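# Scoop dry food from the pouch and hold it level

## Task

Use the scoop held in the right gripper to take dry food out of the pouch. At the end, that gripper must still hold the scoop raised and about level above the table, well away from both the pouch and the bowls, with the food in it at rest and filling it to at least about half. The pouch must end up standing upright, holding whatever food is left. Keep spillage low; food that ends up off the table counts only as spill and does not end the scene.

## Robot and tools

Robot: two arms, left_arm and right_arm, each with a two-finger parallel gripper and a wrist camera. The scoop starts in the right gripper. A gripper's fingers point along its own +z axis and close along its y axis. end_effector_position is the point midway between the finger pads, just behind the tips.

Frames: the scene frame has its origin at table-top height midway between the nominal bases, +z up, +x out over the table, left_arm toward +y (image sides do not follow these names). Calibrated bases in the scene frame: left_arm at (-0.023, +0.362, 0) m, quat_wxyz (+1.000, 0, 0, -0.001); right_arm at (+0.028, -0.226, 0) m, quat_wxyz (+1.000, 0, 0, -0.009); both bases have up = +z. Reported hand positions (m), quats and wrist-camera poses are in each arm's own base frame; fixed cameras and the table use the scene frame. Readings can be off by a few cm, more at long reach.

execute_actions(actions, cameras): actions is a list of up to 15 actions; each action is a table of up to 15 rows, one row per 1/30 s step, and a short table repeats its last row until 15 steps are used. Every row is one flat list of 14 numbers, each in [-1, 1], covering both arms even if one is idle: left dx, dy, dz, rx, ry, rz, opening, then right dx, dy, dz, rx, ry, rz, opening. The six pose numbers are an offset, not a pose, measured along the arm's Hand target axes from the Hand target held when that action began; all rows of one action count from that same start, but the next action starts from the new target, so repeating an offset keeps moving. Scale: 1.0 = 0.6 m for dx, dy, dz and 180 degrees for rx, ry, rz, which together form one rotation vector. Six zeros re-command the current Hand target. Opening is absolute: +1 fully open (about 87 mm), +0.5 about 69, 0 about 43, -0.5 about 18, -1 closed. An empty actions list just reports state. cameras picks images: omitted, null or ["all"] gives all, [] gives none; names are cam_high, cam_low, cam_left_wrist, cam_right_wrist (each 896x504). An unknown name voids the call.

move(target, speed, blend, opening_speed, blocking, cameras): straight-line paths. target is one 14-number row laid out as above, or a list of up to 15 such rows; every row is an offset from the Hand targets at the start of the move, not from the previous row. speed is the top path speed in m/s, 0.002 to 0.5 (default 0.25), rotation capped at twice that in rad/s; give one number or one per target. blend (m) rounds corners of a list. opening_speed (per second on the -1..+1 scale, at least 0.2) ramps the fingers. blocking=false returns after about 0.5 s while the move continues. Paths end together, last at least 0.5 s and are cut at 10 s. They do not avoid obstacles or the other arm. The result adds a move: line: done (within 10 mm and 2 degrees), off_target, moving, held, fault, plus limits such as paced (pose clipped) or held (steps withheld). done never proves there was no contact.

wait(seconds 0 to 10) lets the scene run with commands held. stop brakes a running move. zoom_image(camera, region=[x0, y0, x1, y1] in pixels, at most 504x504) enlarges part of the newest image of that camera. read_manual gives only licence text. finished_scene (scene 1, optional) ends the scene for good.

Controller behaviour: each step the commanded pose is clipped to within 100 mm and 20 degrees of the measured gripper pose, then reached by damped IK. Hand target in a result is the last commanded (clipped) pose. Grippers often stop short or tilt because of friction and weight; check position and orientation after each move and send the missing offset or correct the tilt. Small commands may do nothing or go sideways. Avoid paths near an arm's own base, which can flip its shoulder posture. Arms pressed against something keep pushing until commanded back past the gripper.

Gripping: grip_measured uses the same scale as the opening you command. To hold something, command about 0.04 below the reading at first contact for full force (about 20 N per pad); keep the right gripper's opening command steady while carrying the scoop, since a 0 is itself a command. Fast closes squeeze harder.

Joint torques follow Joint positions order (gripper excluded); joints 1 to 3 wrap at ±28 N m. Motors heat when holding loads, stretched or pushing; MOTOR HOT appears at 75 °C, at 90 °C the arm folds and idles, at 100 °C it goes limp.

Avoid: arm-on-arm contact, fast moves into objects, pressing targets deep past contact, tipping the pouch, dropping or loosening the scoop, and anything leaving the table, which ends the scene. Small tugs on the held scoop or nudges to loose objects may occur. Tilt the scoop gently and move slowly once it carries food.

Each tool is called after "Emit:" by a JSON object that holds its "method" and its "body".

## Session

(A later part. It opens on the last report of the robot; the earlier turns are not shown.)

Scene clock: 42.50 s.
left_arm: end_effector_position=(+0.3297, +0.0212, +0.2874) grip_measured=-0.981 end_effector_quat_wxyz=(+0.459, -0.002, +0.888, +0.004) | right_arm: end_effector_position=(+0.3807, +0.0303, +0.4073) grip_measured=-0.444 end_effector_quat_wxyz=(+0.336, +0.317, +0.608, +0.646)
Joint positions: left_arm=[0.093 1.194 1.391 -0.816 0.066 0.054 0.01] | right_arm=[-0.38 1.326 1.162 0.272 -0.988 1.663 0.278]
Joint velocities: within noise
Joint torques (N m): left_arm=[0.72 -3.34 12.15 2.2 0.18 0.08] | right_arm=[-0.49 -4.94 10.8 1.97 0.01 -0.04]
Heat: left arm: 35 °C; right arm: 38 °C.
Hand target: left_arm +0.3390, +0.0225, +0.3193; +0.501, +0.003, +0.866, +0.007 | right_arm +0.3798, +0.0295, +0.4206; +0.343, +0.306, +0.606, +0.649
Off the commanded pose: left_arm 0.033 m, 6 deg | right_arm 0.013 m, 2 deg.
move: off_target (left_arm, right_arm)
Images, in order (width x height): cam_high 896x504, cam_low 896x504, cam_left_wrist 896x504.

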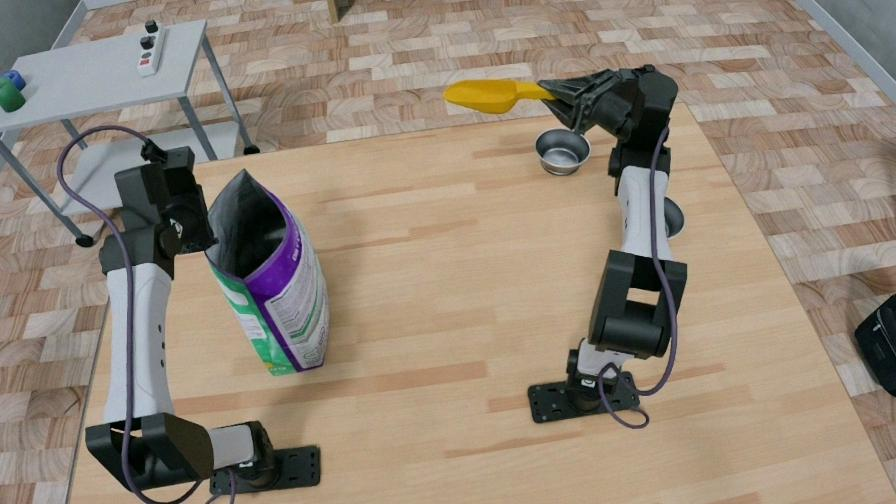

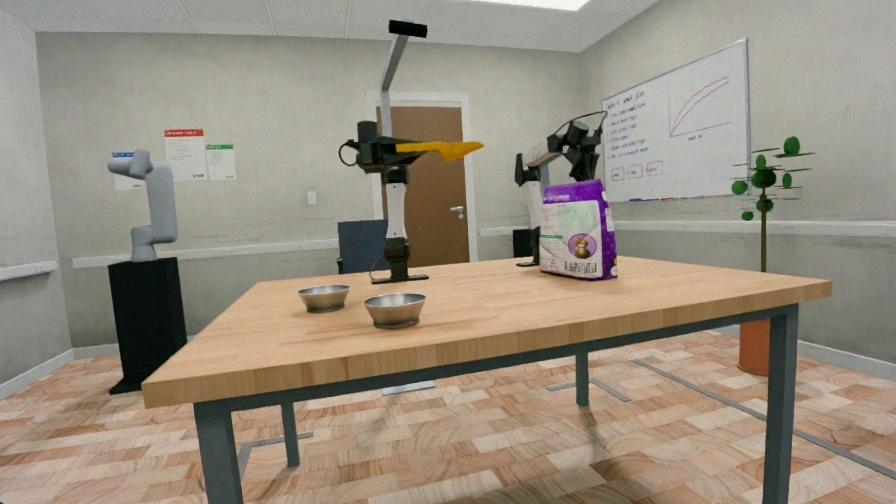

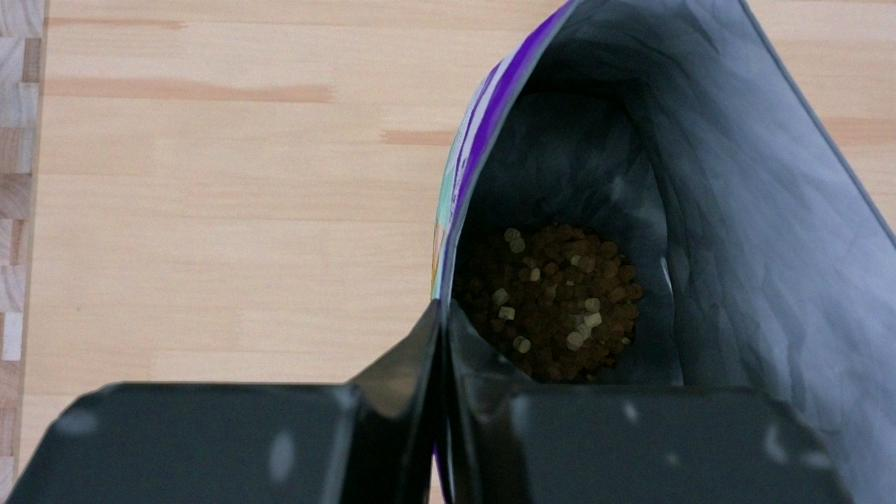

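Emit:
{"method": "wait", "body": {"seconds": 1, "cameras": ["cam_left_wrist"]}}

Scene clock: 44.97 s.
left_arm: end_effector_position=(+0.3296, +0.0212, +0.2873) grip_measured=-0.981 end_effector_quat_wxyz=(+0.459, -0.002, +0.889, +0.004) | right_arm: end_effector_position=(+0.3807, +0.0303, +0.4073) grip_measured=-0.444 end_effector_quat_wxyz=(+0.336, +0.317, +0.608, +0.646)
Joint positions: left_arm=[0.093 1.194 1.391 -0.817 0.066 0.054 0.01] | right_arm=[-0.38 1.326 1.162 0.272 -0.988 1.663 0.278]
Joint velocities: within noise
Joint torques (N m): left_arm=[0.68 -3.44 12.19 2.21 0.17 0.08] | right_arm=[-0.54 -4.92 10.82 1.98 0.02 -0.04]
Heat: left arm: 35 °C; right arm: 38 °C.
Hand target: left_arm +0.3390, +0.0225, +0.3193; +0.501, +0.003, +0.866, +0.007 | right_arm +0.3798, +0.0295, +0.4206; +0.343, +0.306, +0.606, +0.649
Tool commands: left_gripper/opening=-1.0 right_gripper/opening=-1.0
Off the commanded pose: left_arm 0.033 m, 6 deg | right_arm 0.013 m, 2 deg.
wait: 1.00 s; at rest from the start
Images, in order (width x height): cam_left_wrist 896x504.

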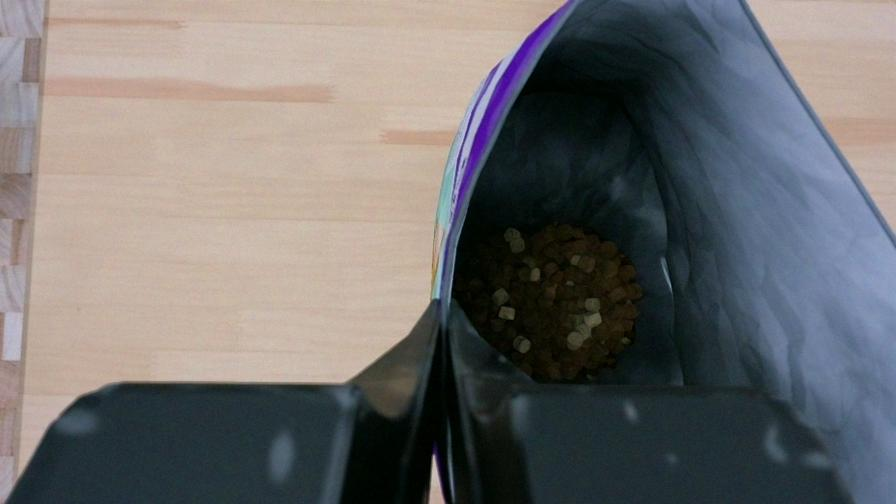

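Emit:
{"method": "move", "body": {"target": [-0.015, 0, 0.085, 0, 0, 0, -1, 0, 0, 0, 0, 0, 0, -1], "speed": 0.05, "cameras": ["cam_left_wrist", "cam_high", "cam_low"]}}

Scene clock: 47.97 s.
left_arm: end_effector_position=(+0.3729, +0.0235, +0.2868) grip_measured=-0.981 end_effector_quat_wxyz=(+0.475, +0.001, +0.880, +0.004) | right_arm: end_effector_position=(+0.3807, +0.0303, +0.4073) grip_measured=-0.444 end_effector_quat_wxyz=(+0.336, +0.317, +0.608, +0.646)
Joint positions: left_arm=[0.088 1.312 1.436 -0.706 0.066 0.054 0.01] | right_arm=[-0.38 1.326 1.162 0.272 -0.988 1.663 0.278]
Joint velocities: within noise
Joint torques (N m): left_arm=[-0.28 -2.54 9.84 2.42 0.04 -0.01] | right_arm=[-0.57 -4.96 10.84 1.97 0.02 -0.05]
Heat: left arm: 36 °C; right arm: 38 °C.
Hand target: left_arm +0.3877, +0.0228, +0.3017; +0.501, +0.003, +0.866, +0.007 | right_arm +0.3798, +0.0295, +0.4206; +0.343, +0.306, +0.606, +0.649
Off the commanded pose: left_arm 0.021 m, 3 deg | right_arm 0.013 m, 2 deg.
move: off_target (left_arm, right_arm)
Images, in order (width x height): cam_high 896x504, cam_low 896x504, cam_left_wrist 896x504.

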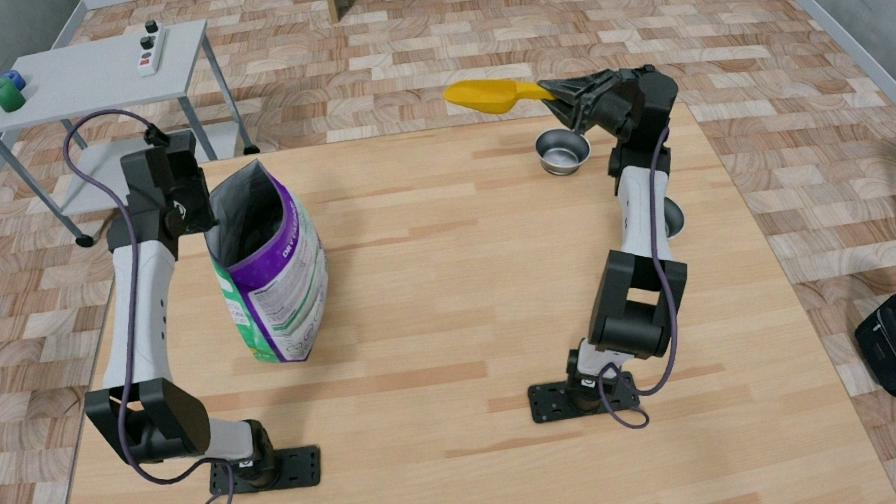

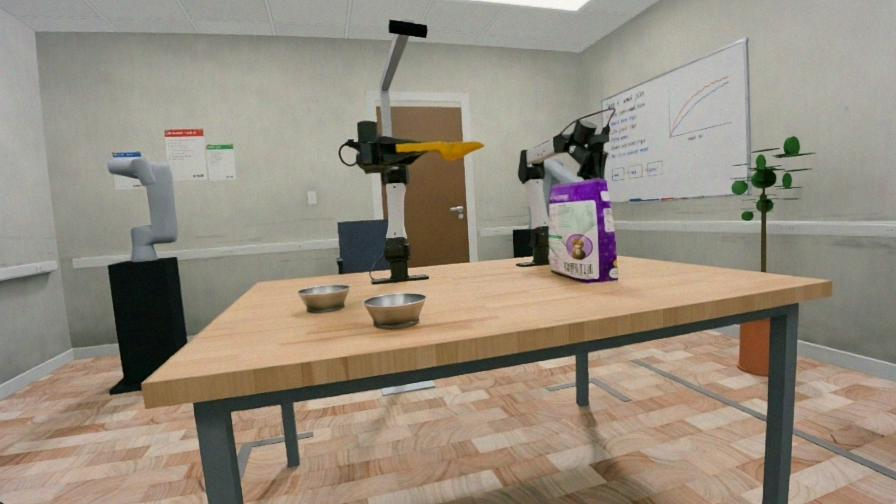

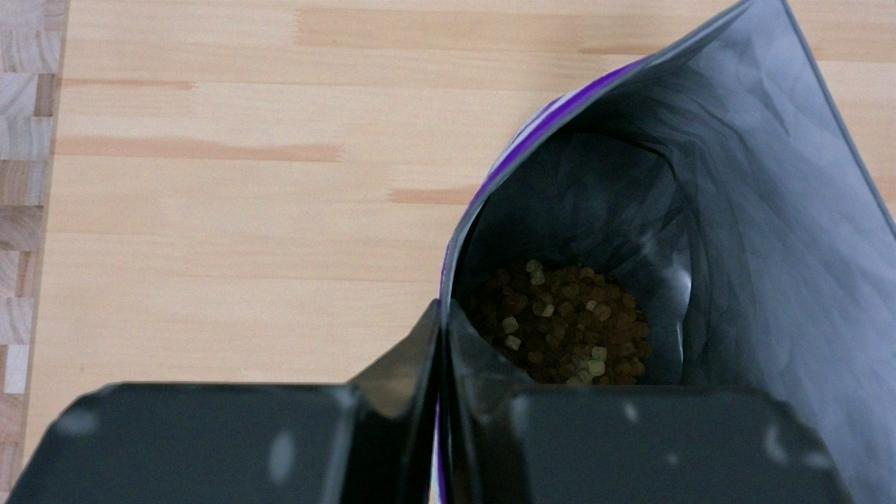

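Emit:
{"method": "move", "body": {"target": [-0.068, 0, 0.118, 0.072, 0, 0.042, -1, 0, 0, 0, 0, 0, 0, -1], "speed": 0.06, "cameras": ["cam_left_wrist", "cam_high", "cam_low"]}}

Scene clock: 51.10 s.
left_arm: end_effector_position=(+0.4555, +0.0204, +0.2884) grip_measured=-0.981 end_effector_quat_wxyz=(+0.471, +0.108, +0.873, -0.062) | right_arm: end_effector_position=(+0.3807, +0.0303, +0.4073) grip_measured=-0.444 end_effector_quat_wxyz=(+0.336, +0.317, +0.608, +0.646)
Joint positions: left_arm=[0.153 1.654 1.761 -0.727 0.337 0.224 0.01] | right_arm=[-0.38 1.326 1.162 0.272 -0.988 1.663 0.278]
Joint velocities: within noise
Joint torques (N m): left_arm=[0.61 -5.2 10.3 2.25 0.35 0.08] | right_arm=[-0.55 -4.88 10.78 1.97 0.01 -0.06]
Heat: left arm: 36 °C; right arm: 39 °C.
Hand target: left_arm +0.4695, +0.0229, +0.3018; +0.496, +0.117, +0.859, -0.058 | right_arm +0.3798, +0.0295, +0.4206; +0.343, +0.306, +0.606, +0.649
Off the commanded pose: left_arm 0.019 m, 3 deg | right_arm 0.013 m, 2 deg.
move: off_target (left_arm, right_arm)
Images, in order (width x height): cam_high 896x504, cam_low 896x504, cam_left_wrist 896x504.

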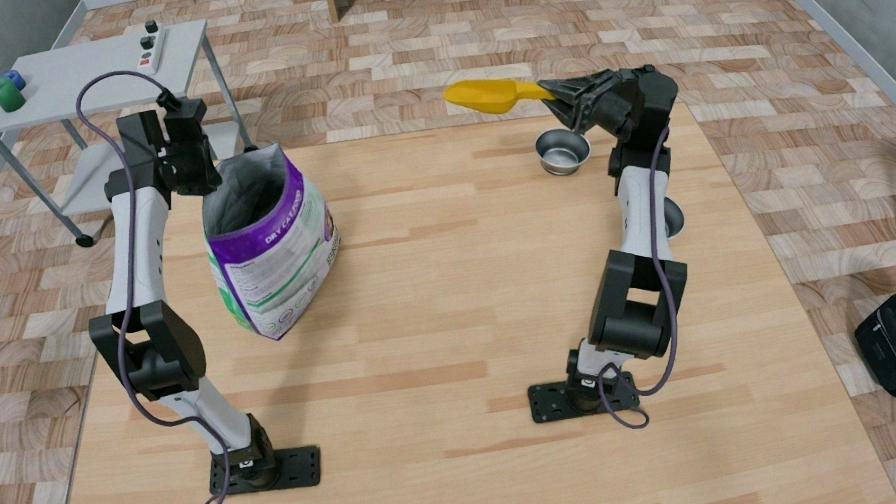

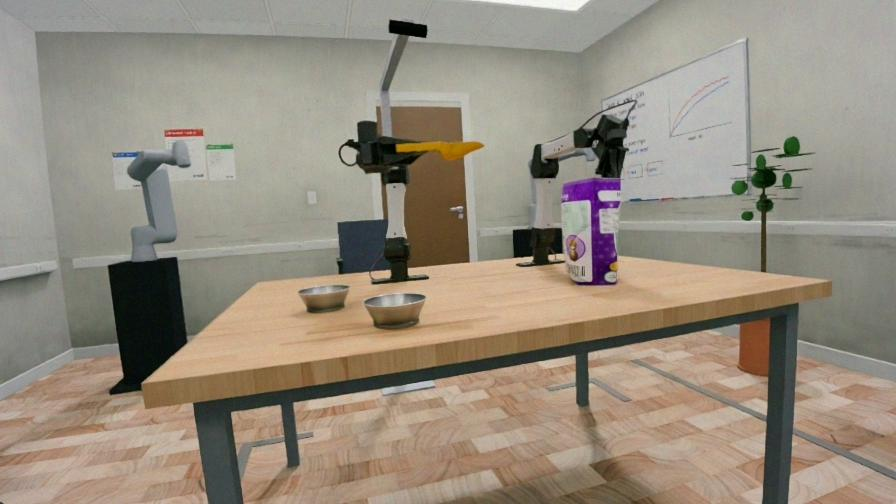

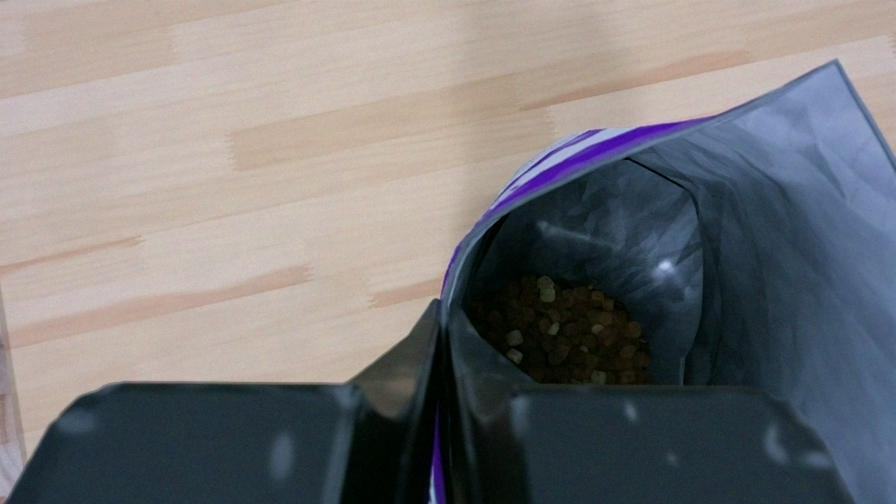

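Emit:
{"method": "move", "body": {"target": [0, 0, 0, 0.101, 0, 0.058, -1, 0, 0, 0, 0, 0, 0, -1], "speed": 0.1, "cameras": ["cam_left_wrist", "cam_high"]}}

Scene clock: 55.40 s.
left_arm: end_effector_position=(+0.4566, +0.0180, +0.2888) grip_measured=-0.981 end_effector_quat_wxyz=(+0.449, +0.258, +0.841, -0.160) | right_arm: end_effector_position=(+0.3807, +0.0303, +0.4073) grip_measured=-0.444 end_effector_quat_wxyz=(+0.336, +0.317, +0.608, +0.646)
Joint positions: left_arm=[0.256 1.836 2.024 -0.994 0.713 0.554 0.01] | right_arm=[-0.38 1.326 1.162 0.272 -0.988 1.663 0.278]
Joint velocities: within noise
Joint torques (N m): left_arm=[0.88 -6.54 10.18 1.93 0.52 0.14] | right_arm=[-0.53 -4.94 10.82 1.97 0.02 -0.05]
Heat: left arm: 37 °C; right arm: 39 °C.
Hand target: left_arm +0.4694, +0.0228, +0.3017; +0.474, +0.271, +0.825, -0.148 | right_arm +0.3798, +0.0295, +0.4206; +0.343, +0.306, +0.606, +0.649
Off the commanded pose: left_arm 0.019 m, 4 deg | right_arm 0.013 m, 2 deg.
move: off_target (left_arm, right_arm)
Images, in order (width x height): cam_high 896x504, cam_left_wrist 896x504.

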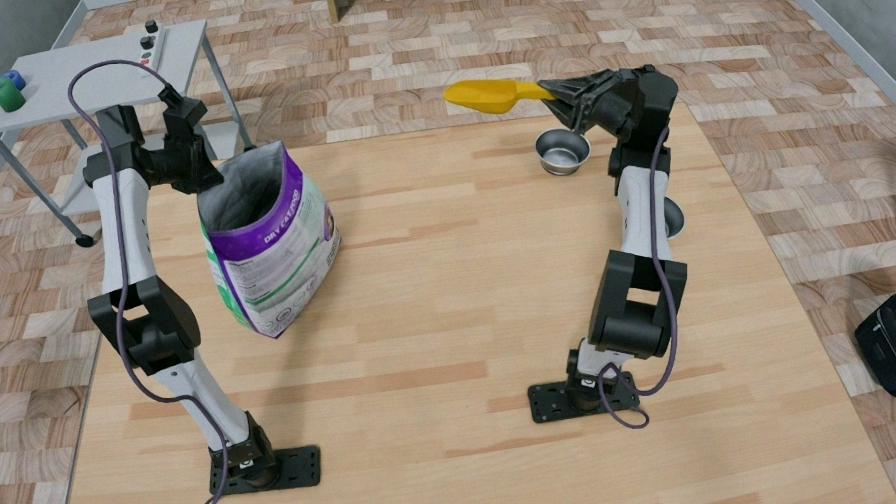

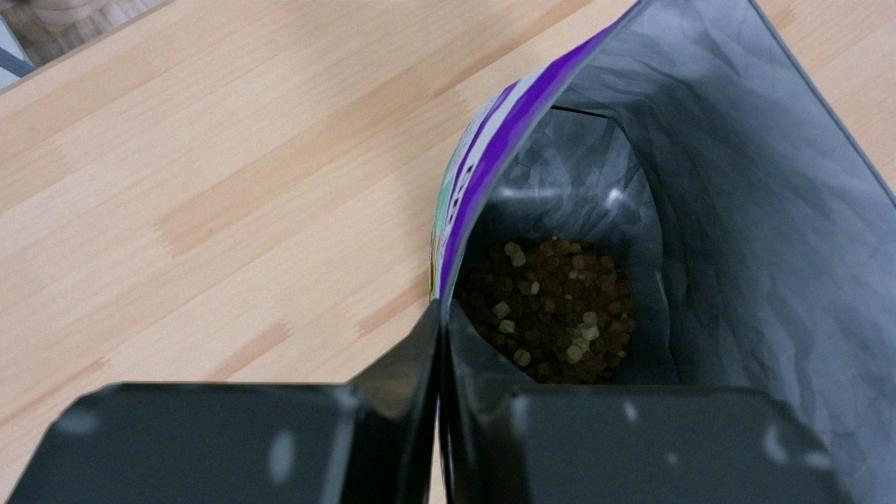

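Emit:
{"method": "wait", "body": {"seconds": 0.1}}

Scene clock: 57.40 s.
left_arm: end_effector_position=(+0.4566, +0.0180, +0.2889) grip_measured=-0.981 end_effector_quat_wxyz=(+0.449, +0.258, +0.840, -0.160) | right_arm: end_effector_position=(+0.3807, +0.0303, +0.4073) grip_measured=-0.444 end_effector_quat_wxyz=(+0.336, +0.317, +0.608, +0.646)
Joint positions: left_arm=[0.256 1.836 2.024 -0.994 0.713 0.555 0.01] | right_arm=[-0.38 1.326 1.162 0.272 -0.988 1.663 0.278]
Joint velocities: within noise
Joint torques (N m): left_arm=[0.87 -6.49 10.15 1.92 0.48 0.15] | right_arm=[-0.51 -4.86 10.81 1.97 0.02 -0.04]
Heat: left arm: 38 °C; right arm: 39 °C.
Hand target: left_arm +0.4695, +0.0228, +0.3017; +0.474, +0.271, +0.825, -0.148 | right_arm +0.3798, +0.0295, +0.4206; +0.343, +0.306, +0.606, +0.649
Tool commands: left_gripper/opening=-1.0 right_gripper/opening=-1.0
Off the commanded pose: left_arm 0.019 m, 4 deg | right_arm 0.013 m, 2 deg.
wait: 0.10 s; at rest from the start

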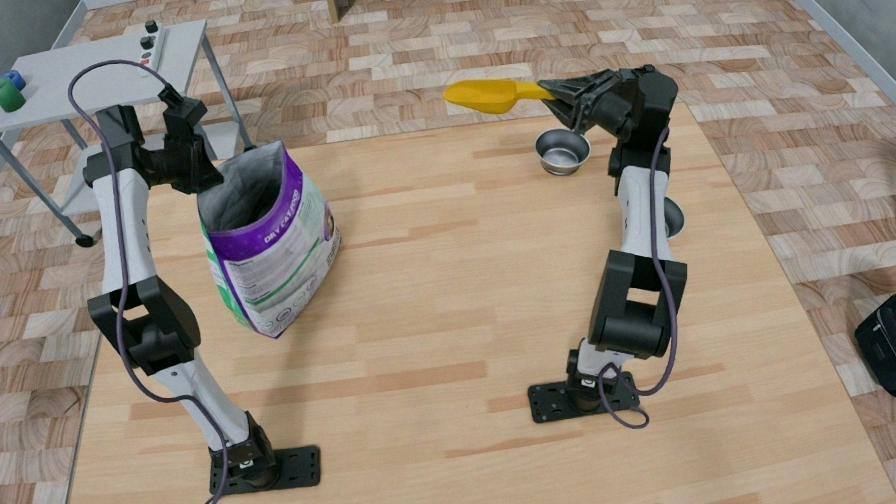

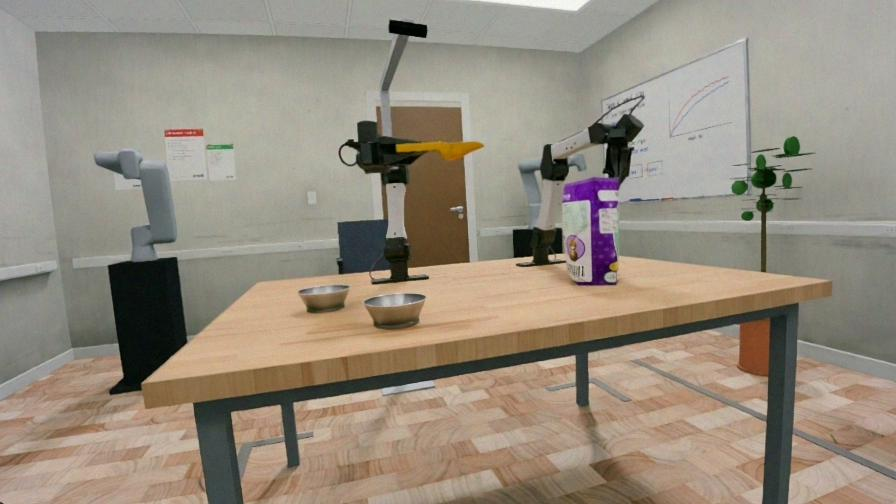

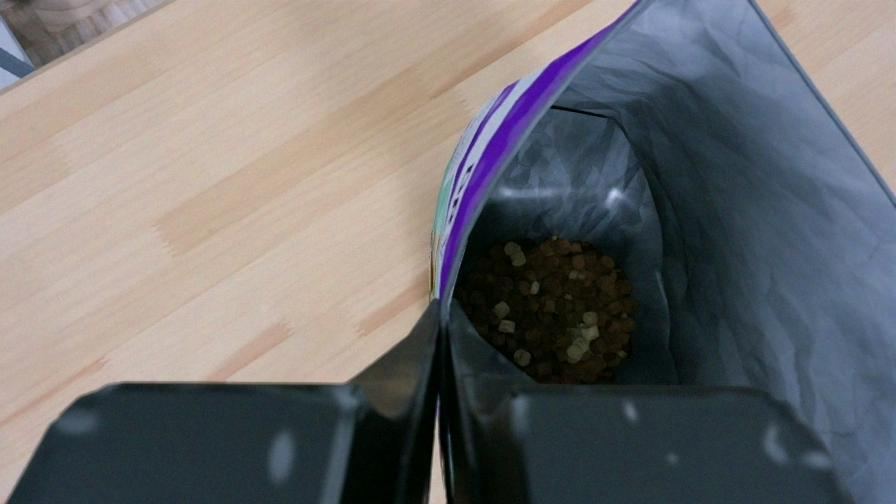

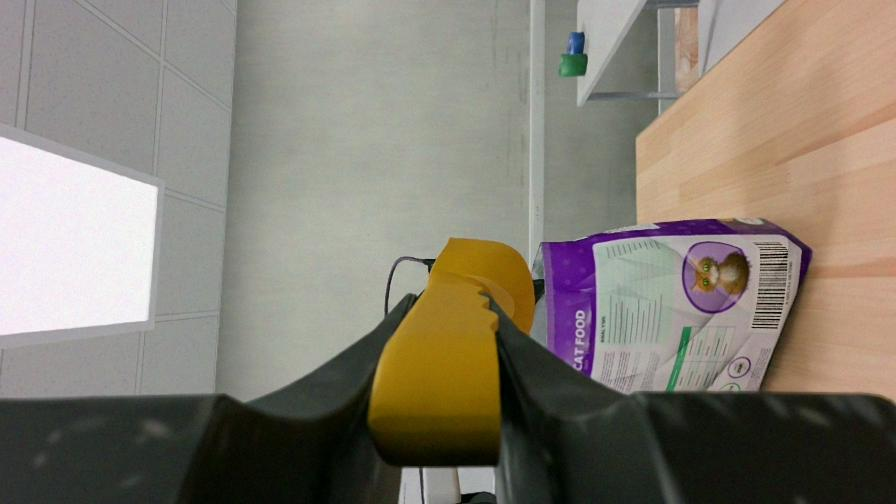

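Emit:
{"method": "move", "body": {"target": [[0.0247,-0.0192,0,0,0,0,-0.2,0,0,0,0,0,0,-1],[-0.078,-0.0192,-0.058,0,0,0,-0.2,0,0,0,0,0,0,-1],[-0.078,-0.12,-0.058,0,0,0,-0.2,0,0,0,0,0,0,-1]], "speed": [0.1,0.1,0.15], "cameras": ["cam_high","cam_left_wrist"]}}

Scene clock: 67.53 s.
left_arm: end_effector_position=(+0.4243, -0.0339, +0.3535) grip_measured=-0.200 end_effector_quat_wxyz=(+0.467, +0.275, +0.826, -0.157) | right_arm: end_effector_position=(+0.3807, +0.0303, +0.4073) grip_measured=-0.444 end_effector_quat_wxyz=(+0.336, +0.317, +0.608, +0.646)
Joint positions: left_arm=[0.136 1.753 2.17 -1.118 0.648 0.469 0.4] | right_arm=[-0.38 1.326 1.162 0.272 -0.988 1.663 0.278]
Joint velocities: within noise
Joint torques (N m): left_arm=[0.14 -8.14 5.22 1.82 0.12 -0.09] | right_arm=[-0.54 -4.92 10.84 1.97 0.01 -0.04]
Heat: left arm: 39 °C; right arm: 39 °C.
Hand target: left_arm +0.4216, -0.0324, +0.3588; +0.474, +0.271, +0.825, -0.148 | right_arm +0.3798, +0.0295, +0.4205; +0.343, +0.306, +0.606, +0.649
Off the commanded pose: left_arm 0.006 m, 1 deg | right_arm 0.013 m, 2 deg.
move: off_target (right_arm)
Images, in order (width x height): cam_high 896x504, cam_left_wrist 896x504.

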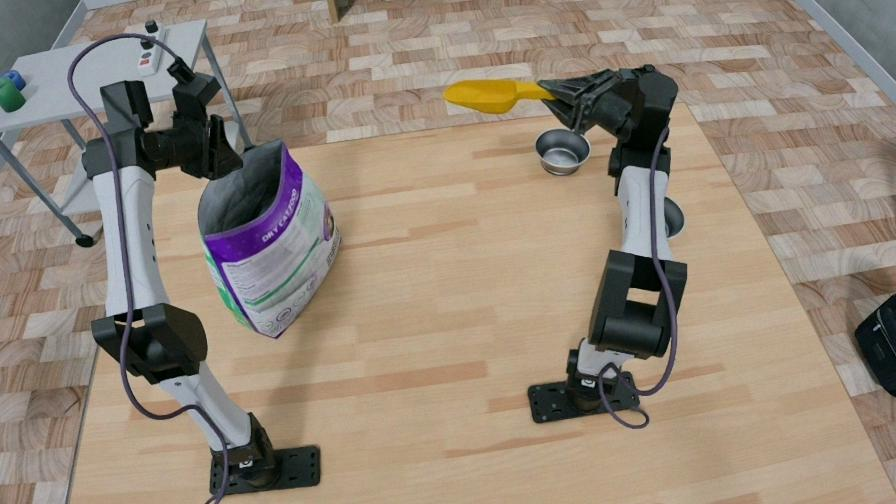

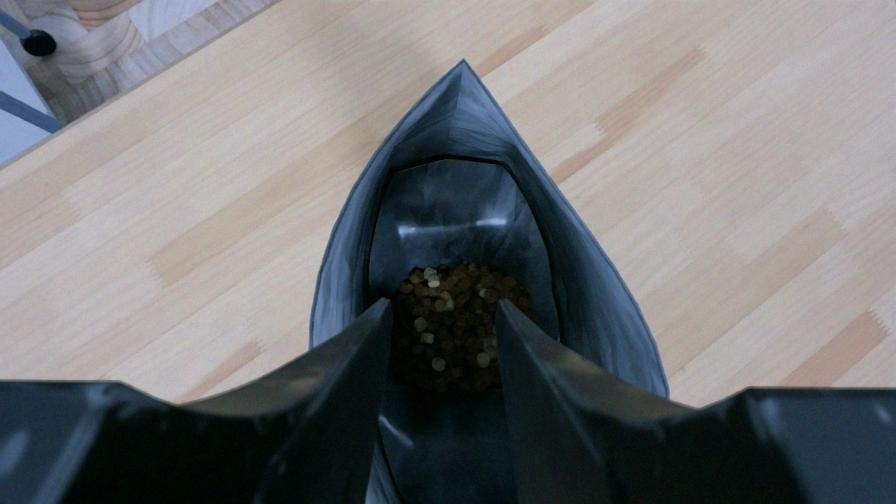

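Emit:
{"method": "move", "body": {"target": [[0,-0.14,0,0,0,0,-0.2,0,0,0,0,0,0,-1]], "speed": [0.15], "cameras": ["cam_high","cam_left_wrist"]}}

Scene clock: 69.90 s.
left_arm: end_effector_position=(+0.3748, -0.1015, +0.3535) grip_measured=-0.200 end_effector_quat_wxyz=(+0.467, +0.275, +0.826, -0.154) | right_arm: end_effector_position=(+0.3807, +0.0303, +0.4073) grip_measured=-0.444 end_effector_quat_wxyz=(+0.336, +0.317, +0.608, +0.646)
Joint positions: left_arm=[-0.09 1.519 1.894 -0.992 0.464 0.31 0.4] | right_arm=[-0.38 1.326 1.162 0.272 -0.988 1.663 0.278]
Joint velocities: within noise
Joint torques (N m): left_arm=[-0.02 -6.41 5.52 1.94 0.05 -0.08] | right_arm=[-0.55 -4.89 10.8 1.97 0 -0.05]
Heat: left arm: 39 °C; right arm: 39 °C.
Hand target: left_arm +0.3723, -0.1005, +0.3576; +0.474, +0.271, +0.825, -0.148 | right_arm +0.3798, +0.0295, +0.4205; +0.343, +0.306, +0.606, +0.649
Off the commanded pose: left_arm 0.005 m, 1 deg | right_arm 0.013 m, 2 deg.
move: off_target (right_arm)
Images, in order (width x height): cam_high 896x504, cam_left_wrist 896x504.

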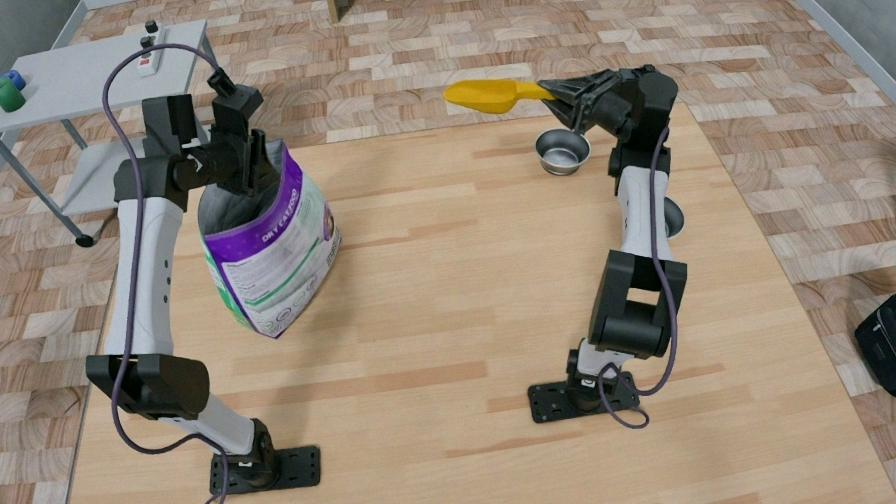

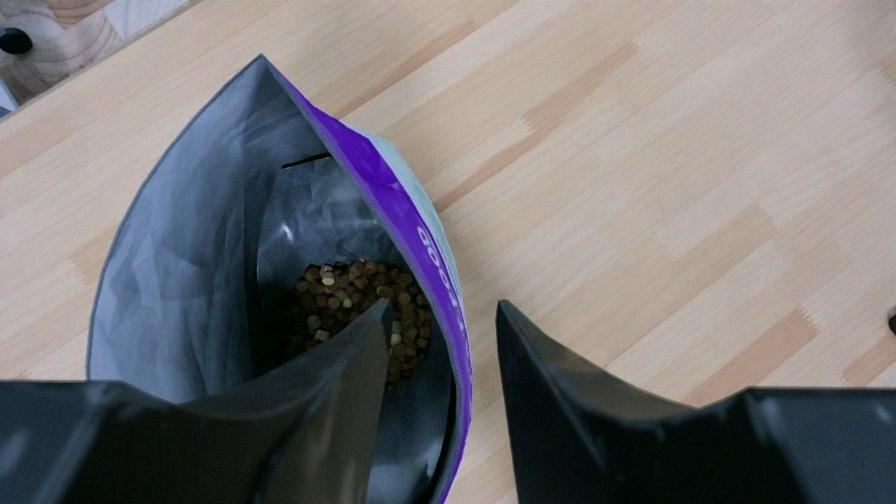

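Emit:
{"method": "move", "body": {"target": [[0.008,-0.010,-0.0144,0,0,0,-0.2,0,0,0,0,0,0,-1],[0.103,-0.010,0.041,0,0,0,-0.2,0,0,0,0,0,0,-1],[0.103,-0.010,0.041,0,0,0,-1,0,0,0,0,0,0,-1]], "speed": [0.15,0.1,0.1], "cameras": ["cam_high","cam_left_wrist"]}}

Scene clock: 75.00 s.
left_arm: end_effector_position=(+0.3636, -0.1001, +0.2872) grip_measured=-0.981 end_effector_quat_wxyz=(+0.465, +0.275, +0.827, -0.154) | right_arm: end_effector_position=(+0.3807, +0.0303, +0.4073) grip_measured=-0.444 end_effector_quat_wxyz=(+0.336, +0.317, +0.608, +0.646)
Joint positions: left_arm=[-0.09 1.358 1.463 -0.725 0.462 0.309 0.01] | right_arm=[-0.38 1.326 1.162 0.272 -0.988 1.663 0.278]
Joint velocities: within noise
Joint torques (N m): left_arm=[0.13 -5.94 6.27 1.95 0.07 -0.08] | right_arm=[-0.54 -4.86 10.81 1.98 0.02 -0.04]
Heat: left arm: 39 °C; right arm: 39 °C.
Hand target: left_arm +0.3612, -0.0987, +0.2917; +0.474, +0.271, +0.825, -0.148 | right_arm +0.3798, +0.0295, +0.4205; +0.343, +0.306, +0.606, +0.649
Off the commanded pose: left_arm 0.005 m, 1 deg | right_arm 0.013 m, 2 deg.
move: off_target (right_arm)
Images, in order (width x height): cam_high 896x504, cam_left_wrist 896x504.

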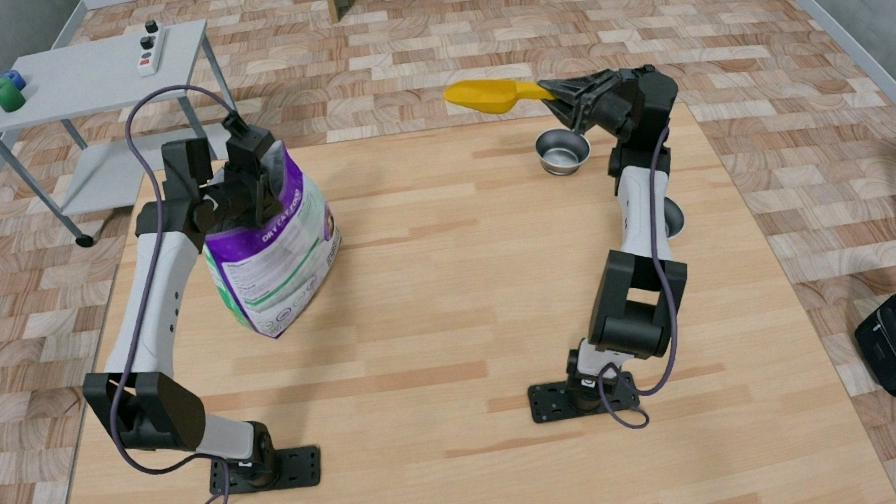

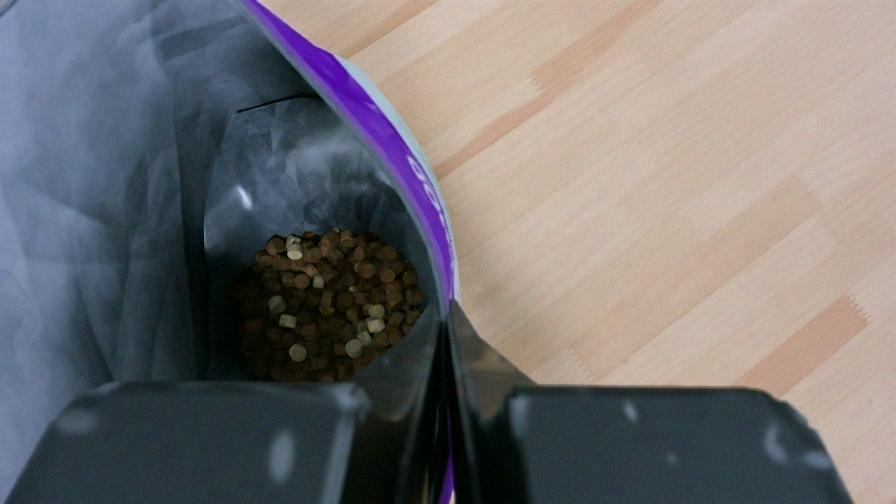

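Emit:
{"method": "move", "body": {"target": [[-0.0405,0.0588,0.0702,-0.086,0.001,-0.051,-1,0,0,0,0,0,0,-1]], "speed": [0.06], "cameras": ["cam_high","cam_left_wrist"]}}

Scene clock: 78.40 s.
left_arm: end_effector_position=(+0.4053, -0.0896, +0.2773) grip_measured=-0.981 end_effector_quat_wxyz=(+0.464, +0.140, +0.872, -0.066) | right_arm: end_effector_position=(+0.3807, +0.0303, +0.4073) grip_measured=-0.444 end_effector_quat_wxyz=(+0.336, +0.317, +0.608, +0.646)
Joint positions: left_arm=[-0.186 1.464 1.53 -0.664 0.094 0.082 0.01] | right_arm=[-0.38 1.326 1.162 0.272 -0.988 1.663 0.278]
Joint velocities: within noise
Joint torques (N m): left_arm=[-0.7 -3.49 10.03 2.46 0.11 -0.15] | right_arm=[-0.57 -4.88 10.81 1.97 0.01 -0.04]
Heat: left arm: 39 °C; right arm: 40 °C.
Hand target: left_arm +0.4212, -0.0986, +0.2918; +0.492, +0.138, +0.857, -0.072 | right_arm +0.3798, +0.0295, +0.4205; +0.343, +0.306, +0.606, +0.649
Off the commanded pose: left_arm 0.023 m, 4 deg | right_arm 0.013 m, 2 deg.
move: off_target (left_arm, right_arm)
Images, in order (width x height): cam_high 896x504, cam_left_wrist 896x504.

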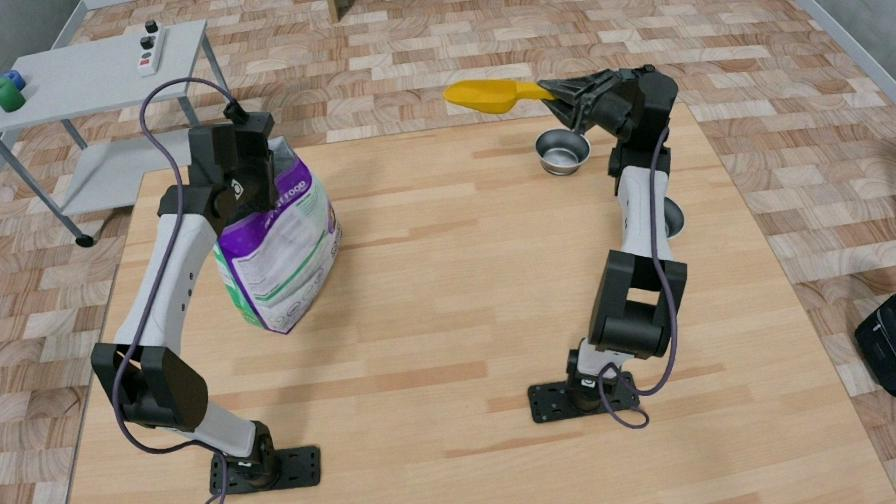

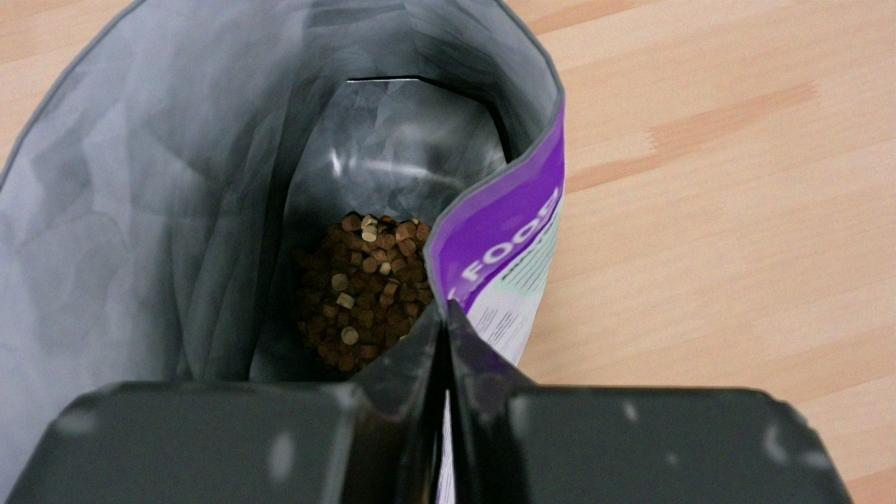

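Emit:
{"method": "move", "body": {"target": [[-0.055,0.031,0.078,-0.048,0.001,-0.028,-1,0,0,0,0,0,0,-1]], "speed": [0.06], "cameras": ["cam_high","cam_left_wrist"]}}

Scene clock: 80.77 s.
left_arm: end_effector_position=(+0.4633, -0.0970, +0.2796) grip_measured=-0.981 end_effector_quat_wxyz=(+0.463, +0.072, +0.883, -0.034) | right_arm: end_effector_position=(+0.3807, +0.0303, +0.4073) grip_measured=-0.444 end_effector_quat_wxyz=(+0.336, +0.317, +0.608, +0.646)
Joint positions: left_arm=[-0.225 1.697 1.782 -0.692 -0.057 -0.033 0.01] | right_arm=[-0.38 1.326 1.162 0.272 -0.988 1.663 0.278]
Joint velocities: left_arm=[0.046 -0.007 -0.007 -0.022 -0.066 0.007 0.03] | right_arm=[within noise]
Joint torques (N m): left_arm=[-0.02 -5.55 10.73 2.45 -0.22 -0.05] | right_arm=[-0.49 -4.9 10.84 1.97 0.01 -0.04]
Heat: left arm: 40 °C; right arm: 40 °C.
Hand target: left_arm +0.4813, -0.0986, +0.2969; +0.496, +0.063, +0.866, -0.029 | right_arm +0.3798, +0.0295, +0.4205; +0.343, +0.306, +0.606, +0.649
Off the commanded pose: left_arm 0.025 m, 4 deg | right_arm 0.013 m, 2 deg.
move: off_target (left_arm, right_arm)
Images, in order (width x height): cam_high 896x504, cam_left_wrist 896x504.

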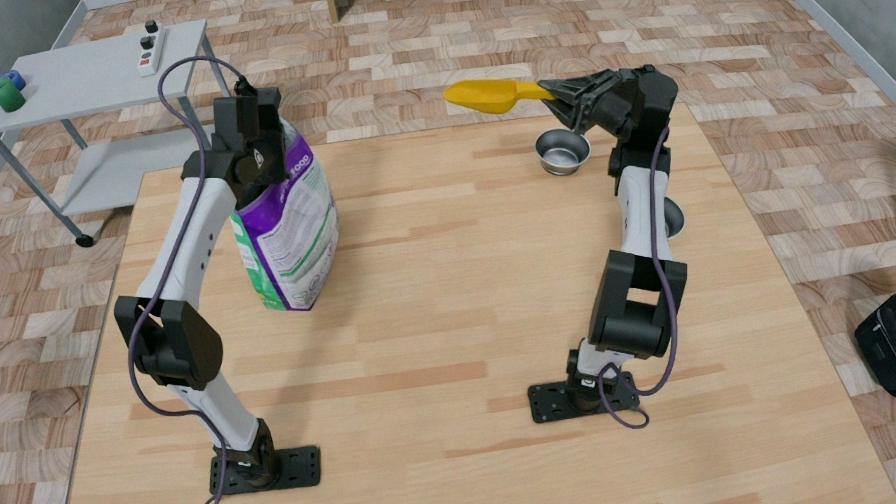

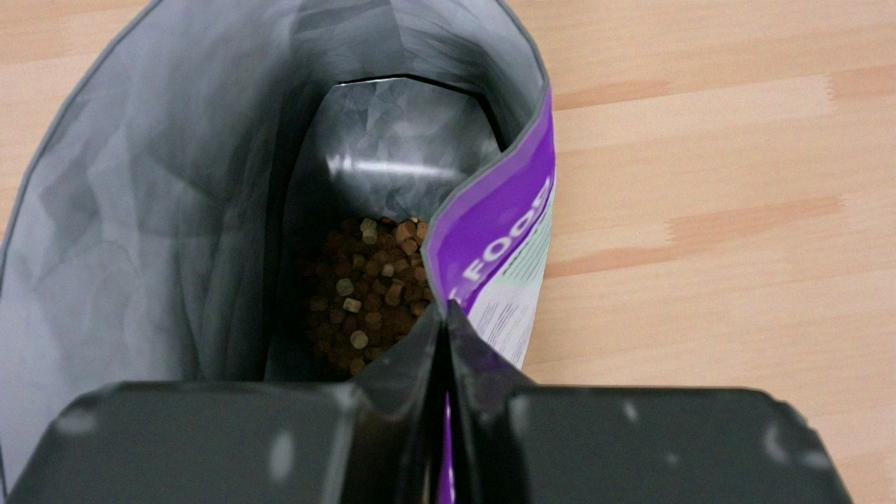

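Emit:
{"method": "move", "body": {"target": [[-0.0335,0.0092,0.057,-0.034,0,-0.02,-1,0,0,0,0,0,0,-1]], "speed": [0.06], "cameras": ["cam_high","cam_low","cam_left_wrist"]}}

Scene clock: 82.90 s.
left_arm: end_effector_position=(+0.5048, -0.0994, +0.2828) grip_measured=-0.981 end_effector_quat_wxyz=(+0.468, +0.021, +0.884, -0.005) | right_arm: end_effector_position=(+0.3807, +0.0303, +0.4073) grip_measured=-0.444 end_effector_quat_wxyz=(+0.336, +0.317, +0.608, +0.646)
Joint positions: left_arm=[-0.245 1.877 2.014 -0.745 -0.174 -0.106 0.01] | right_arm=[-0.38 1.326 1.162 0.272 -0.988 1.663 0.278]
Joint velocities: within noise
Joint torques (N m): left_arm=[0.23 -6.78 10.52 2.37 -0.3 0.02] | right_arm=[-0.54 -4.89 10.82 1.97 0.03 -0.05]
Heat: left arm: 40 °C; right arm: 40 °C.
Hand target: left_arm +0.5213, -0.0985, +0.2971; +0.497, +0.009, +0.868, +0.002 | right_arm +0.3798, +0.0295, +0.4205; +0.343, +0.306, +0.606, +0.649
Off the commanded pose: left_arm 0.022 m, 4 deg | right_arm 0.013 m, 2 deg.
move: off_target (left_arm, right_arm)
Images, in order (width x height): cam_high 896x504, cam_low 896x504, cam_left_wrist 896x504.

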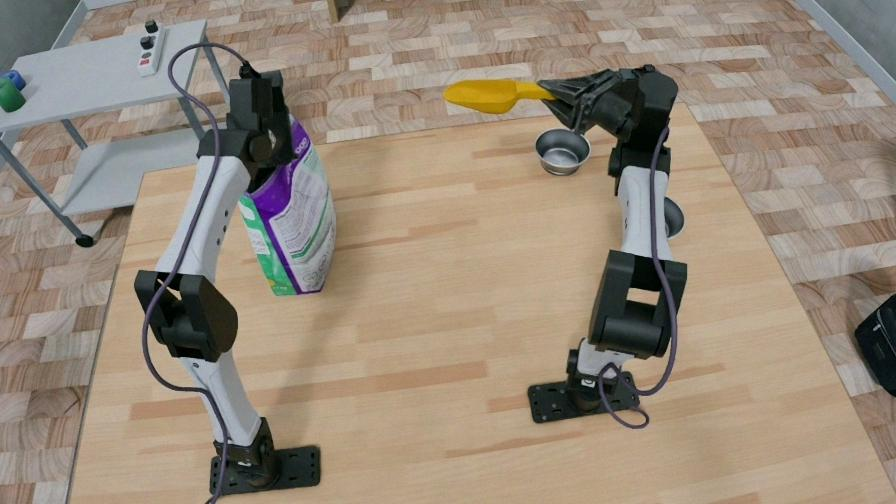

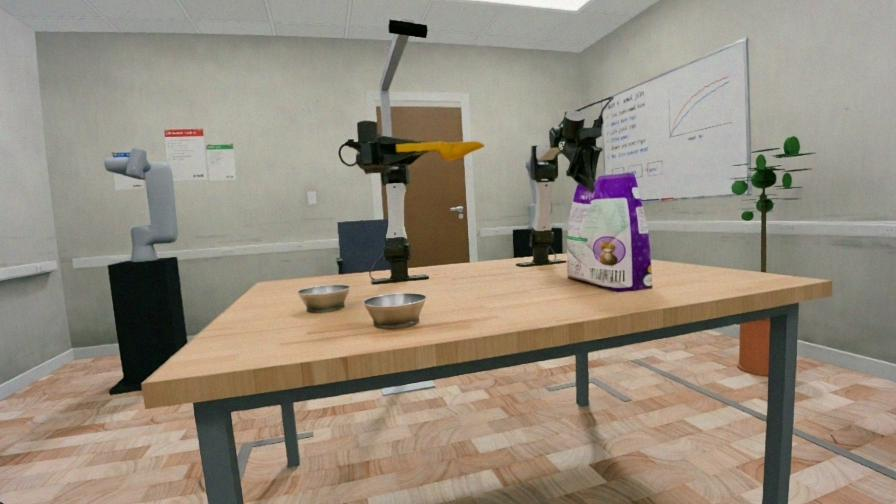

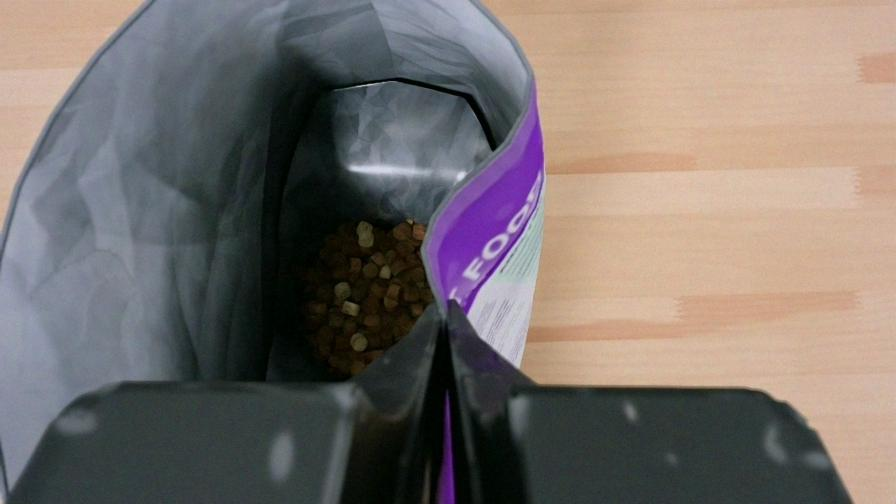

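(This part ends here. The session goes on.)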